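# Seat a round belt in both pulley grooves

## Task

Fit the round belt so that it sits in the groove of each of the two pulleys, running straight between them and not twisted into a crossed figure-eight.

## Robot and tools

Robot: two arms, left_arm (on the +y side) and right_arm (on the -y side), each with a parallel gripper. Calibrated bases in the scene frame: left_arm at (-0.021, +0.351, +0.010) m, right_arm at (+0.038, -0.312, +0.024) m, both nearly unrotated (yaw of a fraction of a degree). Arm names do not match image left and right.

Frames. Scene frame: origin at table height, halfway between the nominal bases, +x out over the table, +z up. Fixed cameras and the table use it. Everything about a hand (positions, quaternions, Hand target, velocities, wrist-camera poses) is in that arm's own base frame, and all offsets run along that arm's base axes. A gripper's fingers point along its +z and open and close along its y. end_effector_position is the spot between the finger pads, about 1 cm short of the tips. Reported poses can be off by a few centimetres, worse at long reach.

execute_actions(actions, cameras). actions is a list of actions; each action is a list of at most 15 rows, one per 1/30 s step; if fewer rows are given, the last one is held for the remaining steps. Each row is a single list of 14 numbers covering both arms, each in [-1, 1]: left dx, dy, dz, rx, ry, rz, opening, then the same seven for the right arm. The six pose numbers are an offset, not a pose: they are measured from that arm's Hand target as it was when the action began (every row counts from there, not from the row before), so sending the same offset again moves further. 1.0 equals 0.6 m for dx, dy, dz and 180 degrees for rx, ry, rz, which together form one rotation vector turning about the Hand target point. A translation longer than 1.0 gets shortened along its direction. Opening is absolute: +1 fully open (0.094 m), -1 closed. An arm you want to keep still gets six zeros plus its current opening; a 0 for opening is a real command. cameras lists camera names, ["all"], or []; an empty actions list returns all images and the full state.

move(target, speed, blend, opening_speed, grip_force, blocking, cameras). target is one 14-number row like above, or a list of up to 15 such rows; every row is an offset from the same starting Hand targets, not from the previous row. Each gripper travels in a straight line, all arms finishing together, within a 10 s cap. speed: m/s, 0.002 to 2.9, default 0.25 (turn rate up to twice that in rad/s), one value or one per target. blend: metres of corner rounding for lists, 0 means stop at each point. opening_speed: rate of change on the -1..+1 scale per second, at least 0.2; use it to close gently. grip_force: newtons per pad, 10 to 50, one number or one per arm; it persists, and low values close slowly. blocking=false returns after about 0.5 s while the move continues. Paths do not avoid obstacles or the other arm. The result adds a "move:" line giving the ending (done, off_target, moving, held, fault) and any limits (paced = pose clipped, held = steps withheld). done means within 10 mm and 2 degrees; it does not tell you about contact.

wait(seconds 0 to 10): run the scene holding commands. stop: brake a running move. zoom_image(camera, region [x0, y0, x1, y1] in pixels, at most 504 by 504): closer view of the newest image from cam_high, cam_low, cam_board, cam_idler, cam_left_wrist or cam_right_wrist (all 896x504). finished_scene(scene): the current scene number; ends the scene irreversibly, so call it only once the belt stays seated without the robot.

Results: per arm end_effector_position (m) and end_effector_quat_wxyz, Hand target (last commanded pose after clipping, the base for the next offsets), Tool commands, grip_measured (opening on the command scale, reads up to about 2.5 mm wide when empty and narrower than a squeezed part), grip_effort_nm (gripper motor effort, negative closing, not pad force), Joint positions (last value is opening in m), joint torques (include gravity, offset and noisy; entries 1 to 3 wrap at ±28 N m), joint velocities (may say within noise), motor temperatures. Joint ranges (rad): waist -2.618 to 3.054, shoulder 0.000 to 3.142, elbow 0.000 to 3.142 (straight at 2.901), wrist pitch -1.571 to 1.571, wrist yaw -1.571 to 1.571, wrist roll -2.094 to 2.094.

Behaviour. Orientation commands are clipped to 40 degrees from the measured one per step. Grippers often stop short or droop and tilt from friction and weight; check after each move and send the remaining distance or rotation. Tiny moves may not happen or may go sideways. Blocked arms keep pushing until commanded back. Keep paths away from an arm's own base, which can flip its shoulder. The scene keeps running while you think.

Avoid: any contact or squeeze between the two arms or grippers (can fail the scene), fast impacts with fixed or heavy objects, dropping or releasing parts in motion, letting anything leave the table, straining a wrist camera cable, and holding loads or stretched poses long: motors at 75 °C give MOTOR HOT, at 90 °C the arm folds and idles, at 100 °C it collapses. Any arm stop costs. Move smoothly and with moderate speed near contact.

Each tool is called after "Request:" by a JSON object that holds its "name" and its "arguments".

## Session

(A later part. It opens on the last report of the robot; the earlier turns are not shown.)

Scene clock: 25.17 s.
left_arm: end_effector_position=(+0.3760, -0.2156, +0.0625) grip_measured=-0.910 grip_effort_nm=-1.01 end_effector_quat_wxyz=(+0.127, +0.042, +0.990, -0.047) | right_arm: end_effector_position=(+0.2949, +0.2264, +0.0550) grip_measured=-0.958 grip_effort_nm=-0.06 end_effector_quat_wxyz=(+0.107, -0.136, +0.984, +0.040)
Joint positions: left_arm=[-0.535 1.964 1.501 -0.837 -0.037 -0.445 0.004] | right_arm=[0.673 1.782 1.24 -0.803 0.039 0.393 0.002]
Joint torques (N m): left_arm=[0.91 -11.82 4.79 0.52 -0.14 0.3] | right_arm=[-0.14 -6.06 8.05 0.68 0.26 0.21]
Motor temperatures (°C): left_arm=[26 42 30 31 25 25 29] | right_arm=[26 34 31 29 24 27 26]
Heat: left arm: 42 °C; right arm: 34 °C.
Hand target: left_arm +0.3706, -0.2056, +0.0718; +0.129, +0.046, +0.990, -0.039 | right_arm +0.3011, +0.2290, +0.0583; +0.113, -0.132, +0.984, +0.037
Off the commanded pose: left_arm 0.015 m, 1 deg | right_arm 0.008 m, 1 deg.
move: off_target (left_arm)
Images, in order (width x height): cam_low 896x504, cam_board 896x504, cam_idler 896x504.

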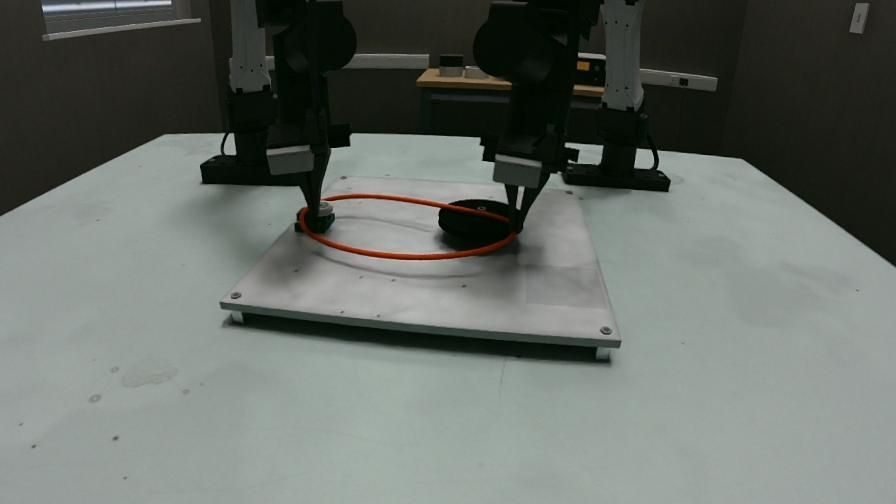

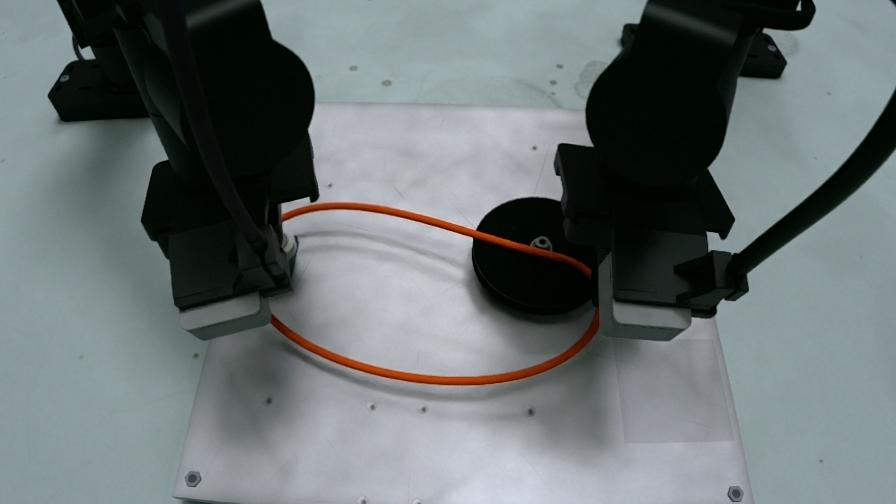

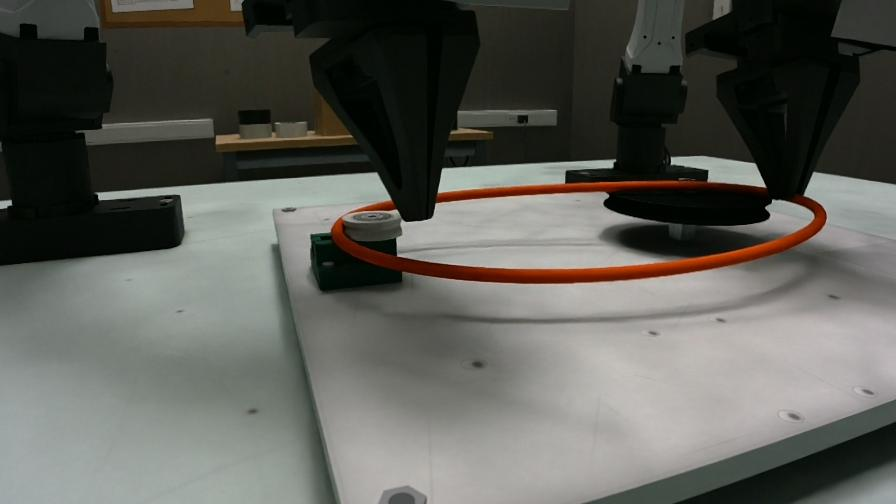

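Request:
{"name": "move", "arguments": {"target": [[0.032,0.023,0.0,0,0,-0.06,-0.96,0,0,0.06,0,0,0,-0.96],[0.032,0.03,-0.022,0,0,-0.06,-0.96,-0.02,-0.1,0.15,0,0,0,-0.96],[-0.022,0.09,-0.022,0,0,0.03,-0.96,-0.06,-0.25,0.15,0,0,0,-0.96]], "speed": 0.12, "cameras": ["cam_board","cam_low","cam_idler"]}}

Request:
{"name": "zoom_image", "arguments": {"camera": "cam_idler", "region": [560, 120, 820, 320]}}

Request:
{"name": "zoom_image", "arguments": {"camera": "cam_idler", "region": [280, 150, 480, 300]}}

Scene clock: 31.70 s.
left_arm: end_effector_position=(+0.3612, -0.1818, +0.0570) grip_measured=-0.910 grip_effort_nm=-1.01 end_effector_quat_wxyz=(+0.132, +0.025, +0.988, -0.076) | right_arm: end_effector_position=(+0.2712, +0.0790, +0.1464) grip_measured=-0.958 grip_effort_nm=-0.06 end_effector_quat_wxyz=(+0.115, -0.129, +0.985, +0.029)
Joint positions: left_arm=[-0.454 1.836 1.296 -0.726 0.028 -0.408 0.004] | right_arm=[0.268 1.391 1.207 -1.152 -0.026 0.01 0.002]
Joint torques (N m): left_arm=[2.95 -10.14 4.4 0.38 -0.75 -0.01] | right_arm=[-0.73 -5.97 5.2 0.71 -0.18 0.04]
Heat: left arm: 43 °C; right arm: 35 °C.
Hand target: left_arm +0.3574, -0.1516, +0.0586; +0.131, -0.001, +0.991, -0.033 | right_arm +0.2652, +0.0791, +0.1483; +0.113, -0.132, +0.984, +0.037
Off the commanded pose: left_arm 0.030 m, 6 deg | right_arm 0.006 m, 1 deg.
move: off_target (left_arm)
Images, in order (width x height): cam_low 896x504, cam_board 896x504, cam_idler 896x504.

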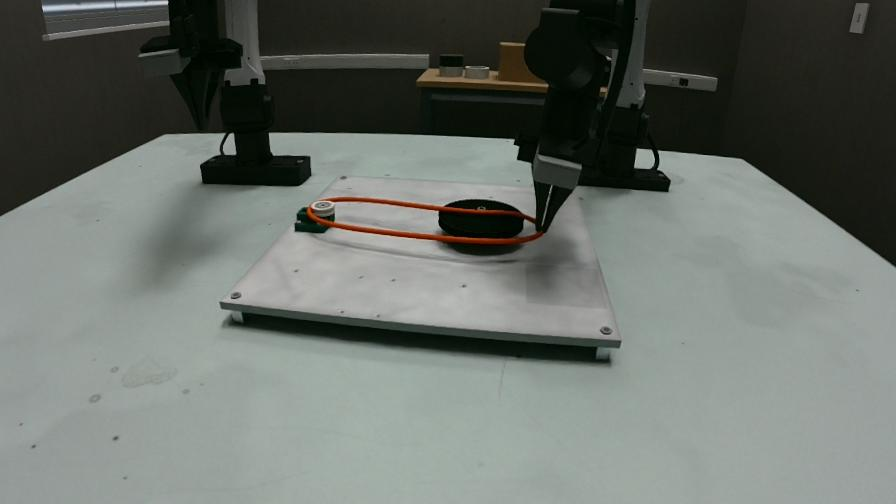

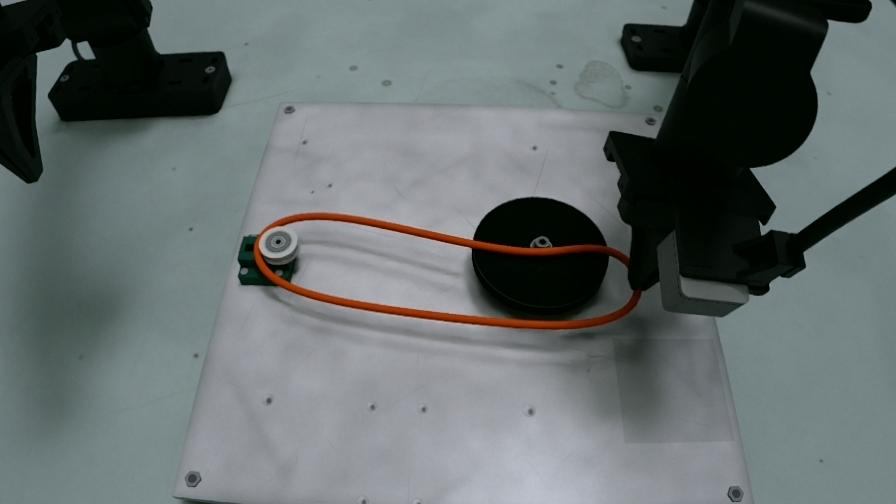

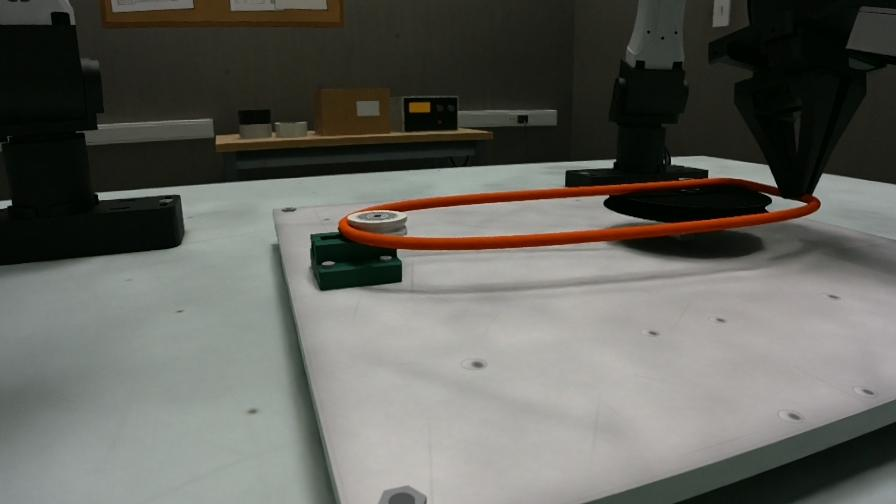

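Scaled by 1.938 from the camera's 896x504 image, which has a finer 1280x720 frame.

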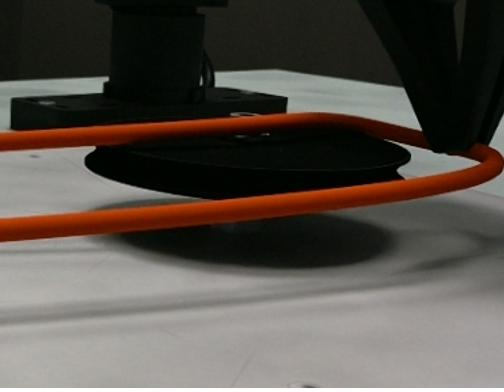

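Scaled by 2.520 from the camera's 896x504 image, which has a finer 1280x720 frame.

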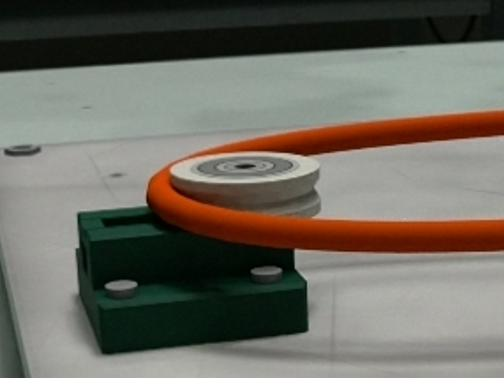

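Request:
{"name": "move", "arguments": {"target": [[0,0,0.06,0,0,0,-0.96,0,0,0,0,0,0,-0.96],[-0.11,0.0,0.06,0,0,0.05,-0.96,0,0,0,0,0,0,-0.96],[-0.11,0.0,-0.005,0,0,0.05,-0.96,0,0,0,0,0,0,-0.96]], "speed": 0.12, "cameras": ["cam_board","cam_low","cam_idler"]}}

Request:
{"name": "zoom_image", "arguments": {"camera": "cam_idler", "region": [560, 120, 820, 320]}}

Request:
{"name": "zoom_image", "arguments": {"camera": "cam_idler", "region": [280, 150, 480, 300]}}

Scene clock: 36.67 s.
left_arm: end_effector_position=(+0.2970, -0.1777, +0.0665) grip_measured=-0.910 grip_effort_nm=-1.01 end_effector_quat_wxyz=(+0.137, -0.060, +0.985, -0.080) | right_arm: end_effector_position=(+0.2712, +0.0791, +0.1464) grip_measured=-0.958 grip_effort_nm=-0.06 end_effector_quat_wxyz=(+0.115, -0.129, +0.985, +0.029)
Joint positions: left_arm=[-0.553 1.6 1.057 -0.709 -0.028 -0.671 0.004] | right_arm=[0.268 1.391 1.207 -1.152 -0.026 0.01 0.002]
Joint torques (N m): left_arm=[1.02 -5.5 4.53 0.36 -0.94 -0.05] | right_arm=[-0.8 -6.09 5.24 0.63 -0.17 -0.01]
Heat: left arm: 43 °C; right arm: 35 °C.
Hand target: left_arm +0.2913, -0.1517, +0.0555; +0.133, -0.078, +0.988, -0.022 | right_arm +0.2652, +0.0791, +0.1483; +0.113, -0.132, +0.984, +0.037
Off the commanded pose: left_arm 0.029 m, 7 deg | right_arm 0.006 m, 1 deg.
move: off_target (left_arm)
Images, in order (width x height): cam_low 896x504, cam_board 896x504, cam_idler 896x504.

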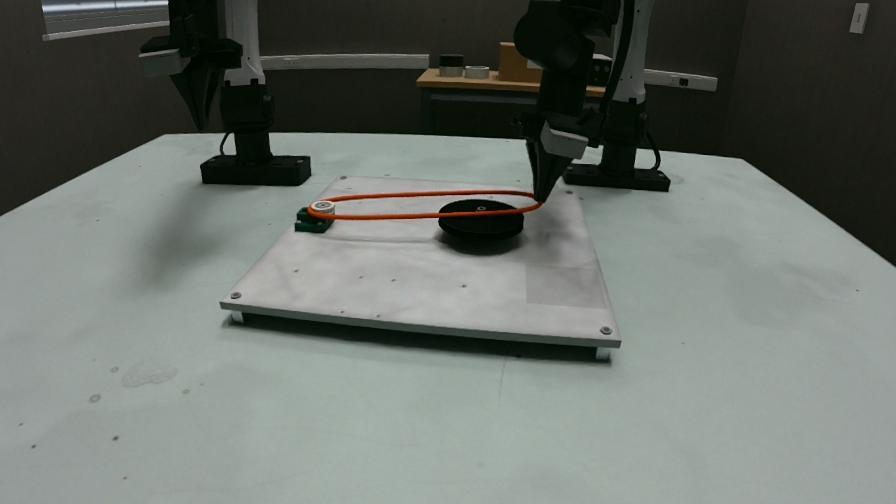

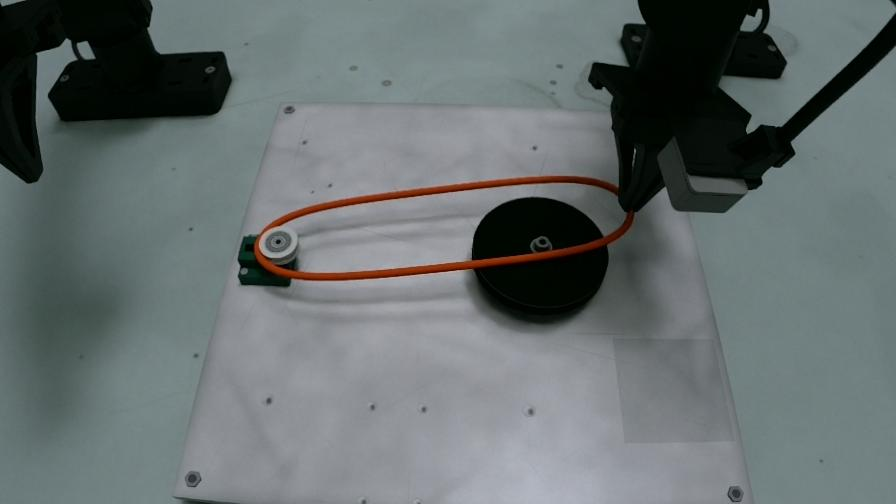

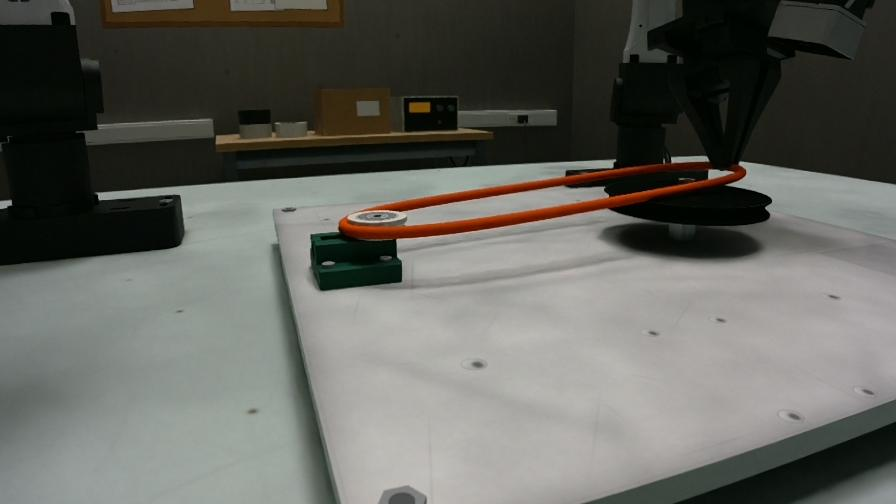

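Scaled by 1.938 from the camera's 896x504 image, which has a finer 1280x720 frame.

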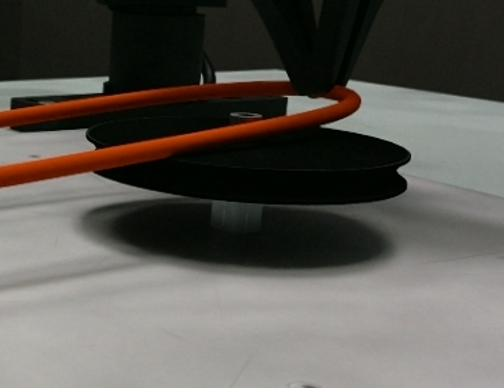

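Scaled by 2.520 from the camera's 896x504 image, which has a finer 1280x720 frame.

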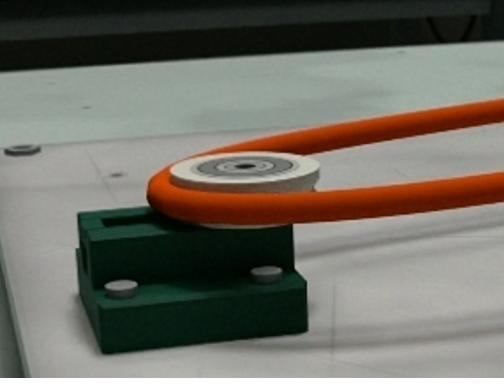

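Request:
{"name": "move", "arguments": {"target": [[-0.025,0.0,-0.03,0,0,0.05,-0.96,0,0,0,0,0,0,-0.96],[0.04,0.03,-0.03,0,0,-0.02,-0.96,0,0,0,0,0,0,-0.96]], "speed": 0.1, "cameras": ["cam_board","cam_low","cam_idler"]}}

Request:
{"name": "zoom_image", "arguments": {"camera": "cam_idler", "region": [560, 120, 820, 320]}}

Request:
{"name": "zoom_image", "arguments": {"camera": "cam_low", "region": [420, 170, 580, 260]}}

Scene clock: 41.90 s.
left_arm: end_effector_position=(+0.3164, -0.1720, +0.0470) grip_measured=-0.910 grip_effort_nm=-1.01 end_effector_quat_wxyz=(+0.147, -0.024, +0.984, -0.096) | right_arm: end_effector_position=(+0.2712, +0.0791, +0.1464) grip_measured=-0.958 grip_effort_nm=-0.06 end_effector_quat_wxyz=(+0.115, -0.129, +0.985, +0.029)
Joint positions: left_arm=[-0.487 1.653 1.018 -0.584 0.022 -0.54 0.004] | right_arm=[0.268 1.391 1.207 -1.152 -0.026 0.01 0.002]
Joint torques (N m): left_arm=[4.29 -5.04 6.79 0.09 -0.98 0.28] | right_arm=[-0.57 -5.94 5.41 0.71 -0.14 0.02]
Heat: left arm: 42 °C; right arm: 35 °C.
Hand target: left_arm +0.3154, -0.1336, +0.0376; +0.132, -0.047, +0.990, -0.027 | right_arm +0.2652, +0.0791, +0.1483; +0.113, -0.132, +0.984, +0.037
Off the commanded pose: left_arm 0.040 m, 9 deg | right_arm 0.006 m, 1 deg.
move: off_target (left_arm)
Images, in order (width x height): cam_low 896x504, cam_board 896x504, cam_idler 896x504.

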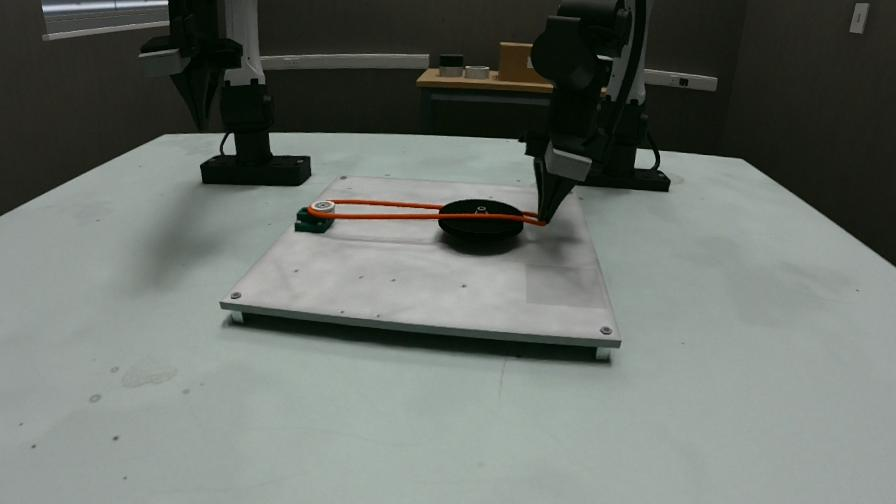

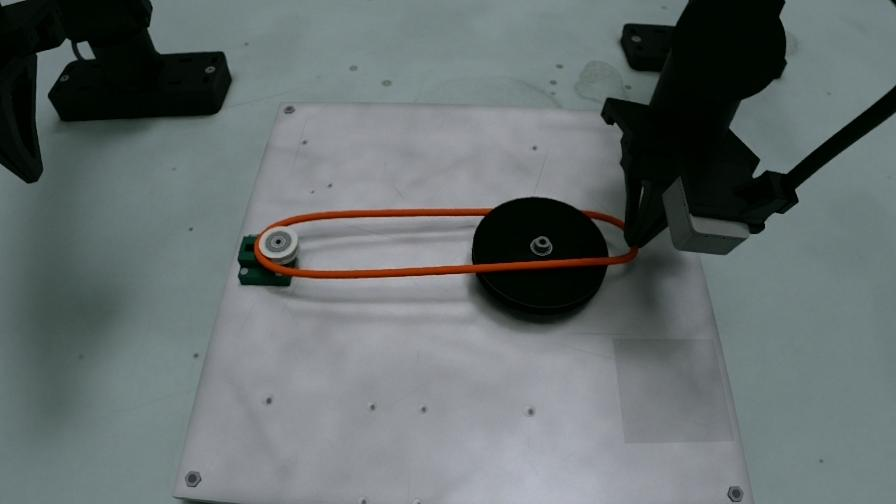

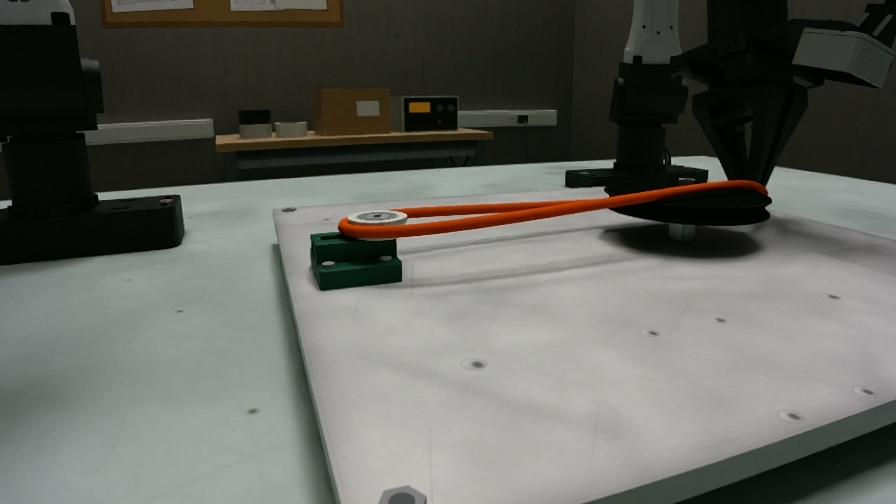

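Scaled by 1.938 from the camera's 896x504 image, which has a finer 1280x720 frame.

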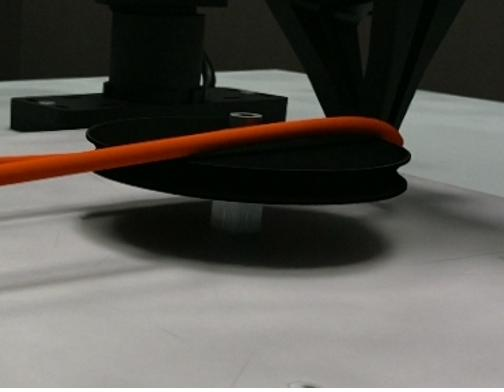

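Scaled by 3.150 from the camera's 896x504 image, which has a finer 1280x720 frame.

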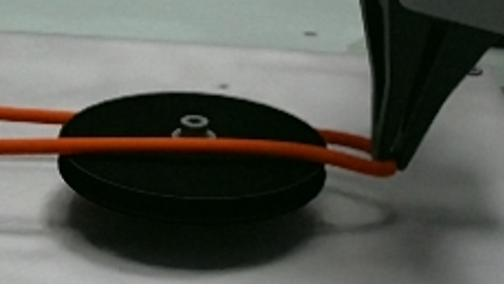

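Request:
{"name": "move", "arguments": {"target": [[0,0,0.05,0,0,0,-0.96,0,0,0,0,0,0,-0.96],[-0.11,-0.02,0.05,0,0,0.1,-0.96,0,0,0,0,0,0,-0.96],[-0.14,-0.06,0.015,0,0,0.2,-0.96,0,0,0,0,0,0,-0.96]], "speed": 0.1, "cameras": ["cam_board","cam_low","cam_idler"]}}

Request:
{"name": "zoom_image", "arguments": {"camera": "cam_idler", "region": [560, 120, 820, 320]}}

Request:
{"name": "zoom_image", "arguments": {"camera": "cam_board", "region": [420, 130, 680, 340]}}

Request:
{"name": "zoom_image", "arguments": {"camera": "cam_low", "region": [420, 170, 580, 260]}}

Scene clock: 48.77 s.
left_arm: end_effector_position=(+0.2498, -0.1981, +0.0536) grip_measured=-0.910 grip_effort_nm=-1.01 end_effector_quat_wxyz=(+0.144, -0.345, +0.926, -0.056) | right_arm: end_effector_position=(+0.2712, +0.0791, +0.1464) grip_measured=-0.958 grip_effort_nm=-0.06 end_effector_quat_wxyz=(+0.115, -0.129, +0.985, +0.029)
Joint positions: left_arm=[-0.787 1.589 1.001 -0.756 -0.215 -1.475 0.004] | right_arm=[0.268 1.391 1.207 -1.152 -0.026 0.01 0.002]
Joint torques (N m): left_arm=[0.03 -4.85 5.94 -0.6 -0.58 -0.14] | right_arm=[-0.68 -6.02 5.42 0.66 -0.11 0]
Heat: left arm: 41 °C; right arm: 35 °C.
Hand target: left_arm +0.2314, -0.1697, +0.0466; +0.134, -0.351, +0.927, +0.015 | right_arm +0.2652, +0.0791, +0.1483; +0.113, -0.132, +0.984, +0.037
Off the commanded pose: left_arm 0.035 m, 8 deg | right_arm 0.006 m, 1 deg.
move: off_target (left_arm)
Images, in order (width x height): cam_low 896x504, cam_board 896x504, cam_idler 896x504.

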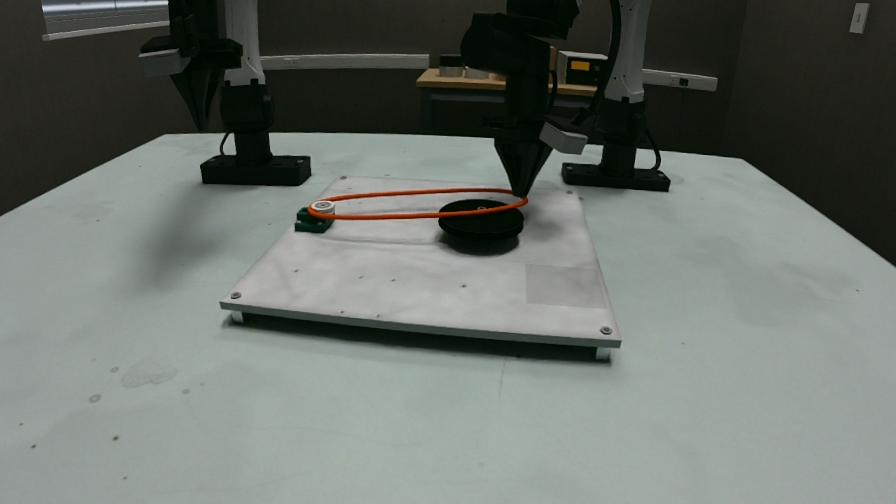

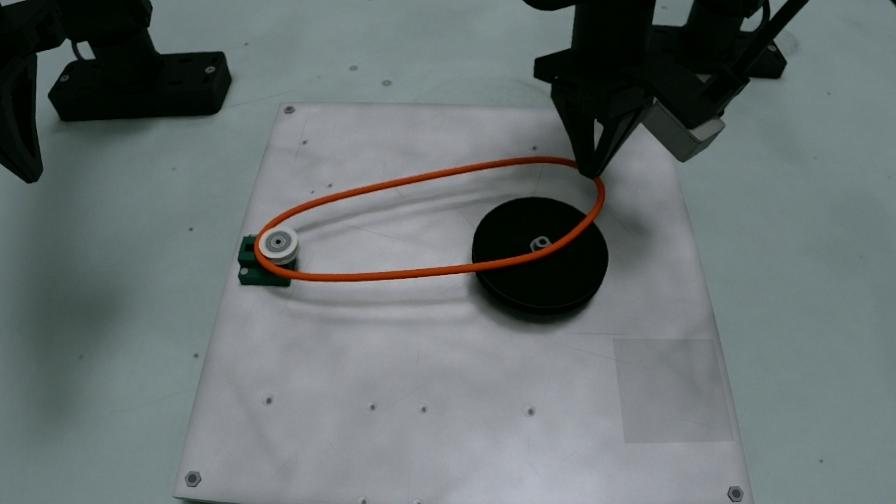

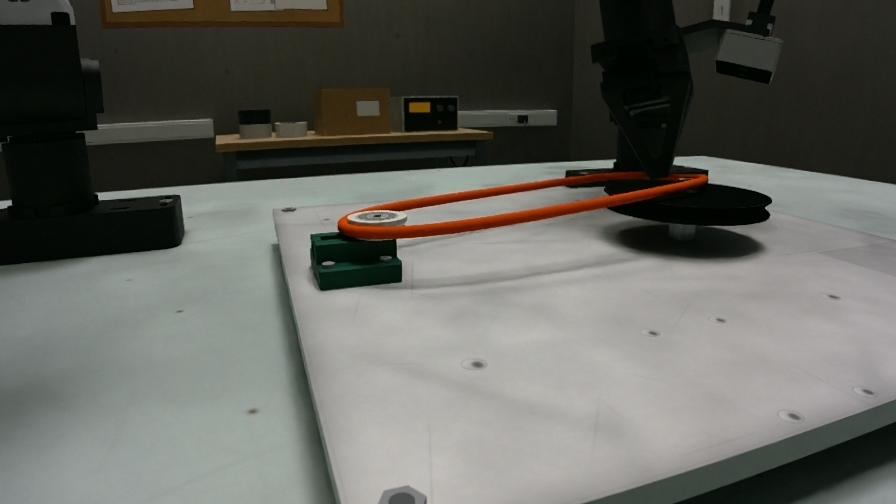

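Scaled by 1.938 from the camera's 896x504 image, which has a finer 1280x720 frame.

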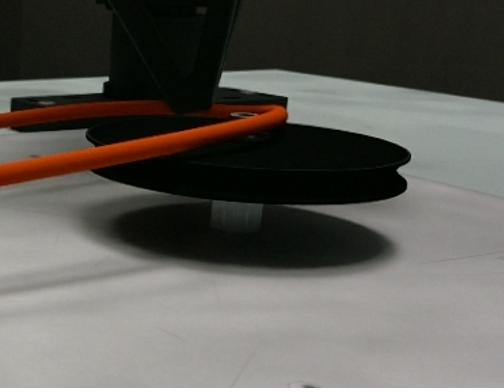

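Scaled by 1.938 from the camera's 896x504 image, which has a finer 1280x720 frame.

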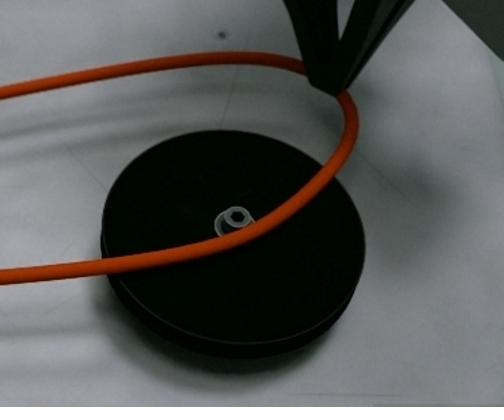

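Scaled by 3.150 from the camera's 896x504 image, which has a finer 1280x720 frame.

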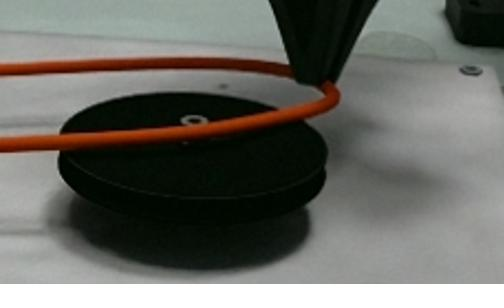

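Request:
{"name": "move", "arguments": {"target": [[0.073,0.041,0.008,0,0,-0.1,-0.96,0,0,0,0,0,0,-0.96],[0.173,0.061,0.004,0,0,-0.2,-0.96,0,0,0,0,0,0,-0.96],[0.281,0.025,0.0,0,0,-0.36,-0.96,0,0,0,0,0,0,-0.96]], "speed": 0.1, "blend": [0.01,0.015,0], "cameras": ["cam_board","cam_low","cam_idler"]}}

Request:
{"name": "zoom_image", "arguments": {"camera": "cam_idler", "region": [560, 120, 820, 320]}}

Request:
{"name": "zoom_image", "arguments": {"camera": "cam_board", "region": [420, 130, 680, 340]}}

Request:
{"name": "zoom_image", "arguments": {"camera": "cam_low", "region": [420, 170, 580, 260]}}

Scene clock: 56.37 s.
left_arm: end_effector_position=(+0.3671, -0.1905, +0.0467) grip_measured=-0.910 grip_effort_nm=-1.01 end_effector_quat_wxyz=(+0.091, +0.225, +0.963, -0.119) | right_arm: end_effector_position=(+0.2712, +0.0791, +0.1464) grip_measured=-0.958 grip_effort_nm=-0.06 end_effector_quat_wxyz=(+0.115, -0.129, +0.985, +0.029)
Joint positions: left_arm=[-0.394 1.947 1.41 -0.811 0.204 0.043 0.004] | right_arm=[0.268 1.391 1.207 -1.152 -0.026 0.01 0.002]
Joint torques (N m): left_arm=[5.68 -7.17 8.75 0.83 -1.11 0.26] | right_arm=[-0.54 -5.93 5.27 0.69 -0.12 0.05]
Heat: left arm: 40 °C; right arm: 35 °C.
Hand target: left_arm +0.4000, -0.1546, +0.0467; +0.121, +0.200, +0.970, -0.059 | right_arm +0.2652, +0.0791, +0.1483; +0.113, -0.132, +0.984, +0.037
Off the commanded pose: left_arm 0.049 m, 8 deg | right_arm 0.006 m, 1 deg.
move: off_target (left_arm)
Images, in order (width x height): cam_low 896x504, cam_board 896x504, cam_idler 896x504.

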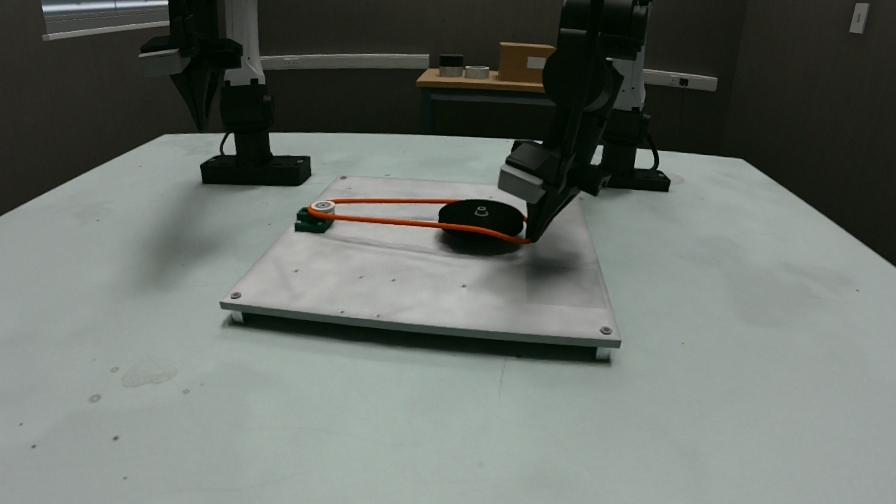

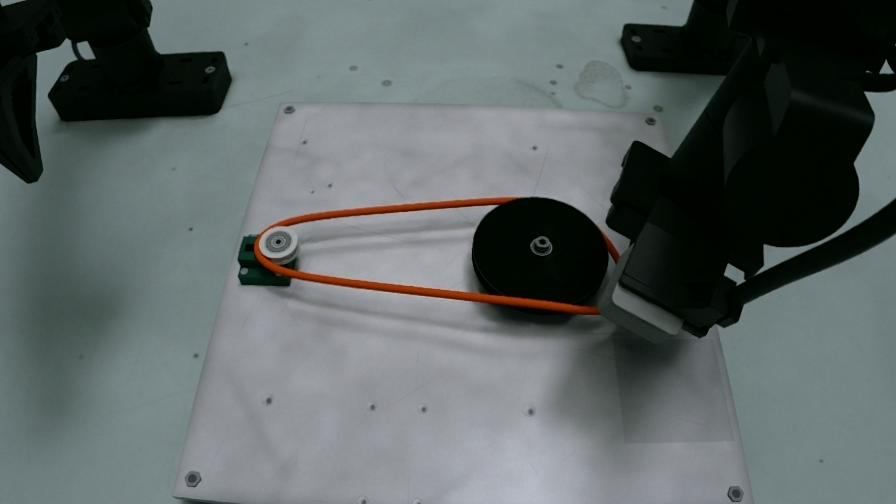

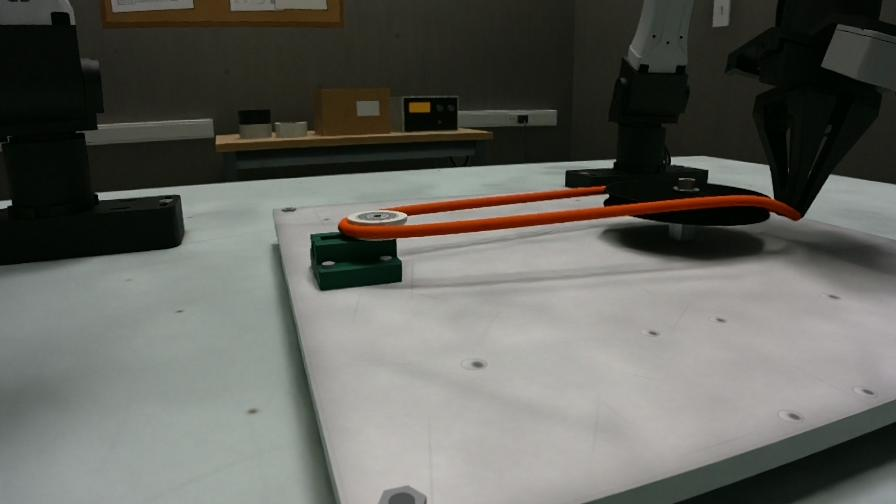

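Scaled by 1.938 from the camera's 896x504 image, which has a finer 1280x720 frame.

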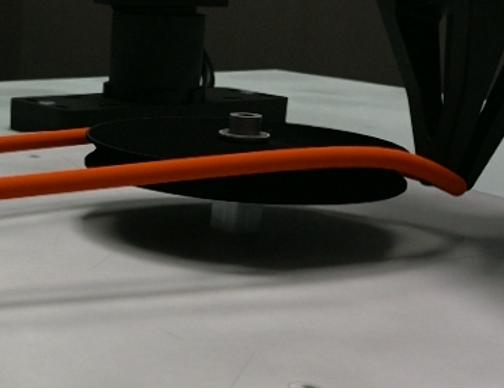

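Scaled by 1.938 from the camera's 896x504 image, which has a finer 1280x720 frame.

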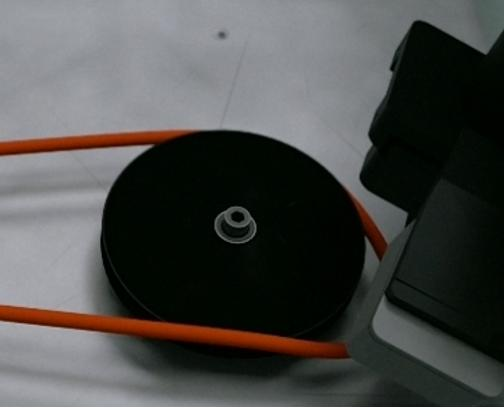

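Scaled by 3.150 from the camera's 896x504 image, which has a finer 1280x720 frame.

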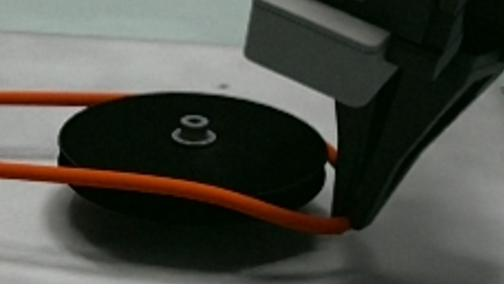

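Request:
{"name": "move", "arguments": {"target": [[0.05,-0.05,0,0,0,-0.07,-0.96,0,0,0,0,0,0,-0.96],[0.06,-0.115,-0.005,0,0,-0.15,-0.96,0,0,0,0,0,0,-0.96]], "speed": 0.1, "blend": [0.015,0], "cameras": ["cam_board","cam_low","cam_idler"]}}

Request:
{"name": "zoom_image", "arguments": {"camera": "cam_idler", "region": [560, 120, 820, 320]}}

Request:
{"name": "zoom_image", "arguments": {"camera": "cam_board", "region": [420, 130, 680, 340]}}

Request:
{"name": "zoom_image", "arguments": {"camera": "cam_low", "region": [420, 170, 580, 260]}}

Scene clock: 60.20 s.
left_arm: end_effector_position=(+0.3975, -0.2282, +0.0391) grip_measured=-0.910 grip_effort_nm=-1.01 end_effector_quat_wxyz=(+0.048, +0.419, +0.898, -0.123) | right_arm: end_effector_position=(+0.2712, +0.0791, +0.1464) grip_measured=-0.958 grip_effort_nm=-0.06 end_effector_quat_wxyz=(+0.115, -0.129, +0.985, +0.029)
Joint positions: left_arm=[-0.428 2.241 1.842 -1.076 0.247 0.433 0.004] | right_arm=[0.268 1.391 1.207 -1.152 -0.026 0.01 0.002]
Joint torques (N m): left_arm=[1.76 -9.17 9.65 1.21 -0.55 0.27] | right_arm=[-0.61 -5.98 5.49 0.67 -0.17 0]
Heat: left arm: 40 °C; right arm: 35 °C.
Hand target: left_arm +0.4359, -0.2236, +0.0436; +0.104, +0.421, +0.897, -0.085 | right_arm +0.2652, +0.0791, +0.1483; +0.113, -0.132, +0.984, +0.037
Off the commanded pose: left_arm 0.039 m, 8 deg | right_arm 0.006 m, 1 deg.
move: off_target (left_arm)
Images, in order (width x height): cam_low 896x504, cam_board 896x504, cam_idler 896x504.

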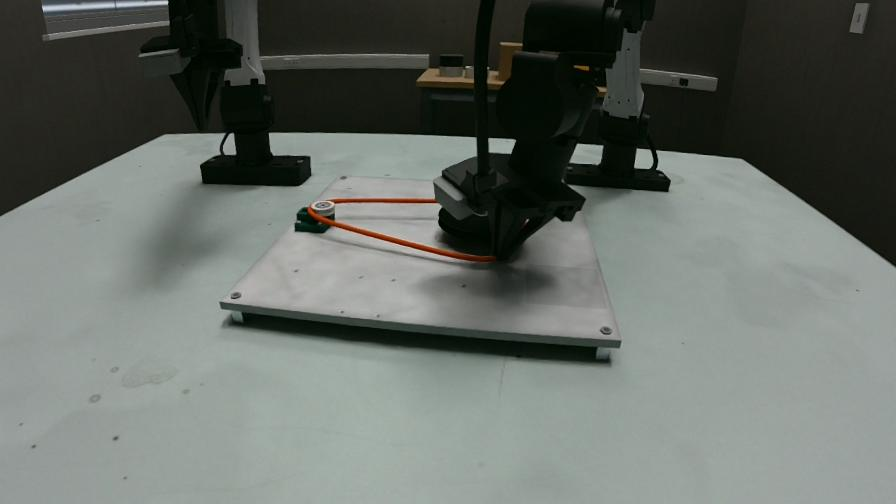

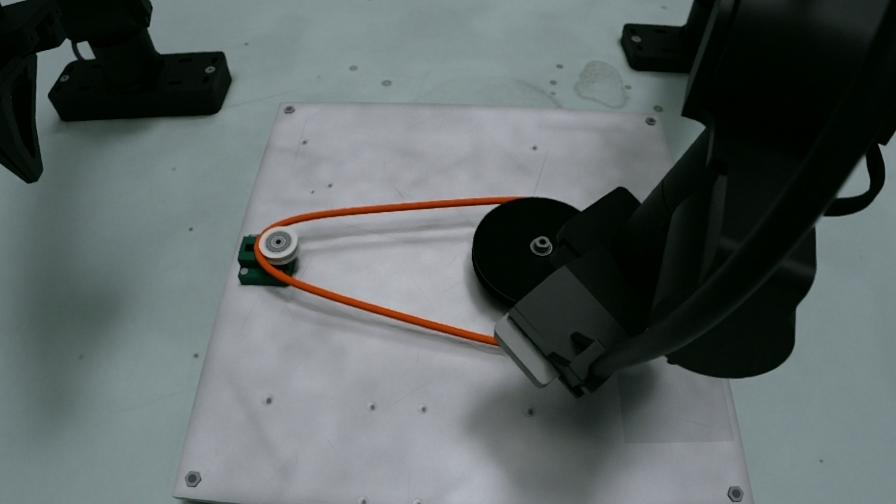

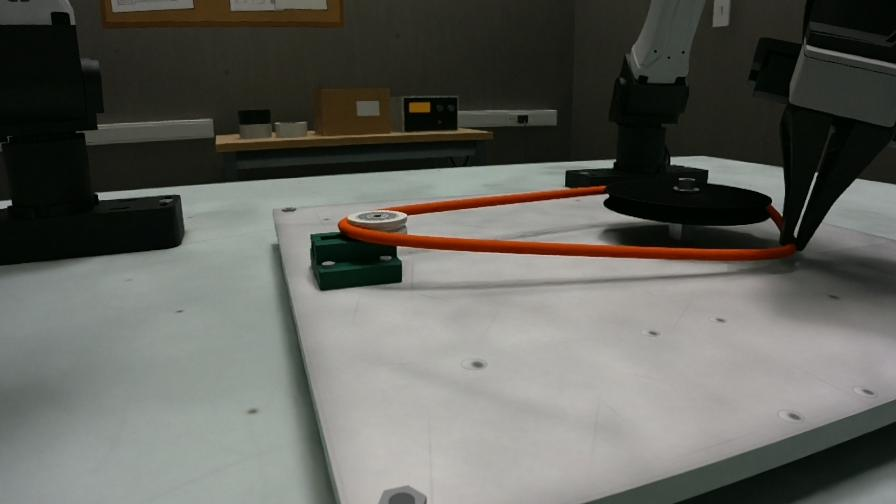

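Scaled by 1.938 from the camera's 896x504 image, which has a finer 1280x720 frame.

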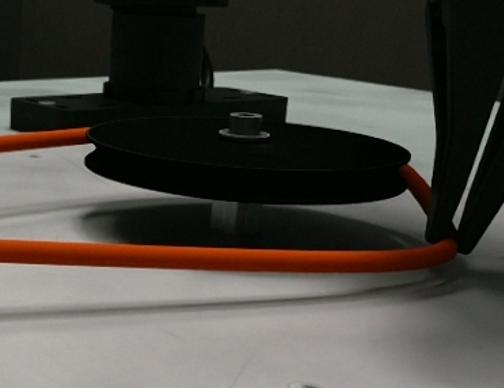

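Scaled by 1.938 from the camera's 896x504 image, which has a finer 1280x720 frame.

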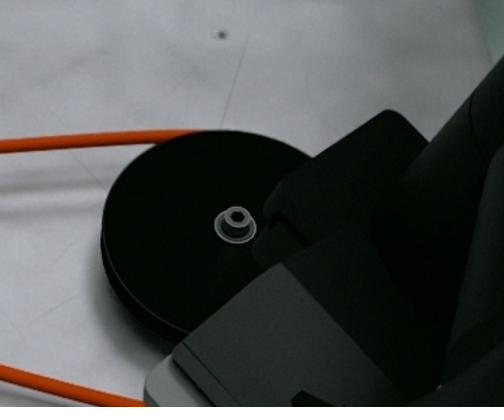

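Scaled by 3.150 from the camera's 896x504 image, which has a finer 1280x720 frame.

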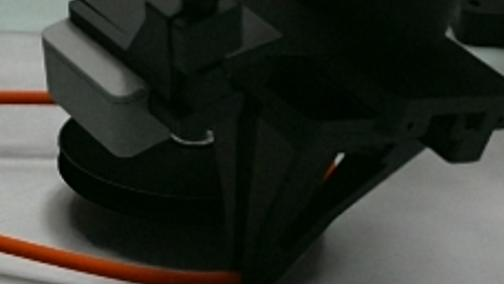

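Request:
{"name": "move", "arguments": {"target": [[0.035,-0.115,0.022,0,0,0,-0.96,0,0,0,0,0,0,-0.96]], "speed": 0.08, "cameras": ["cam_idler","cam_low"]}}

Request:
{"name": "zoom_image", "arguments": {"camera": "cam_idler", "region": [560, 120, 820, 320]}}

Scene clock: 62.33 s.
left_arm: end_effector_position=(+0.4159, -0.2888, +0.0478) grip_measured=-0.910 grip_effort_nm=-1.01 end_effector_quat_wxyz=(+0.034, +0.436, +0.893, -0.110) | right_arm: end_effector_position=(+0.2712, +0.0791, +0.1464) grip_measured=-0.958 grip_effort_nm=-0.06 end_effector_quat_wxyz=(+0.115, -0.129, +0.985, +0.029)
Joint positions: left_arm=[-0.534 2.506 2.349 -1.326 0.213 0.365 0.004] | right_arm=[0.268 1.391 1.207 -1.152 -0.026 0.01 0.002]
Joint torques (N m): left_arm=[1.54 -10.96 10.06 1.37 -0.43 -0.19] | right_arm=[-0.81 -6 5.49 0.62 -0.1 0]
Heat: left arm: 41 °C; right arm: 35 °C.
Hand target: left_arm +0.4569, -0.2927, +0.0569; +0.104, +0.421, +0.897, -0.085 | right_arm +0.2652, +0.0791, +0.1483; +0.113, -0.132, +0.984, +0.037
Off the commanded pose: left_arm 0.042 m, 9 deg | right_arm 0.006 m, 1 deg.
move: off_target (left_arm)
Images, in order (width x height): cam_low 896x504, cam_idler 896x504.

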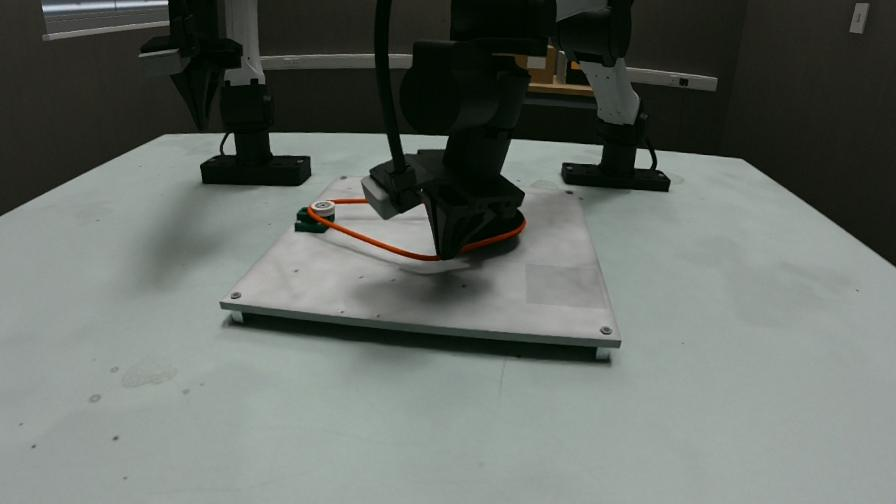

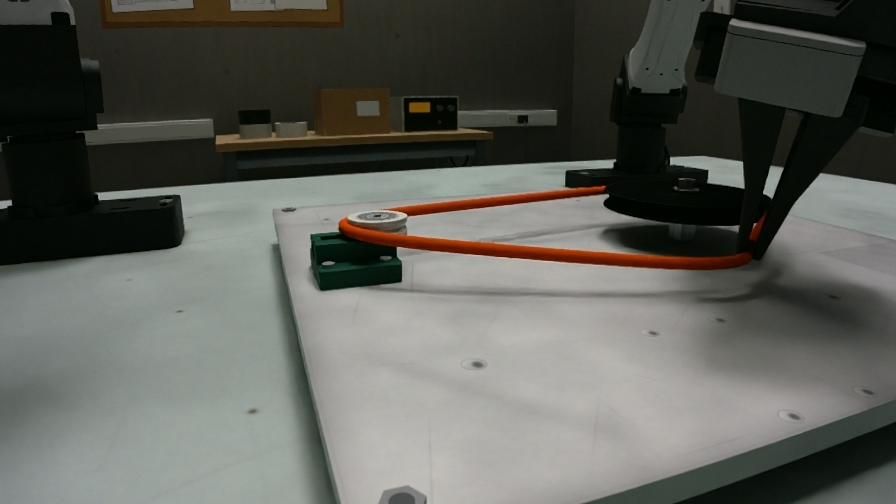

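Scaled by 1.938 from the camera's 896x504 image, which has a finer 1280x720 frame.

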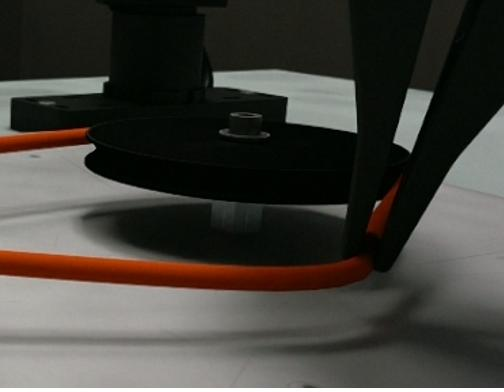

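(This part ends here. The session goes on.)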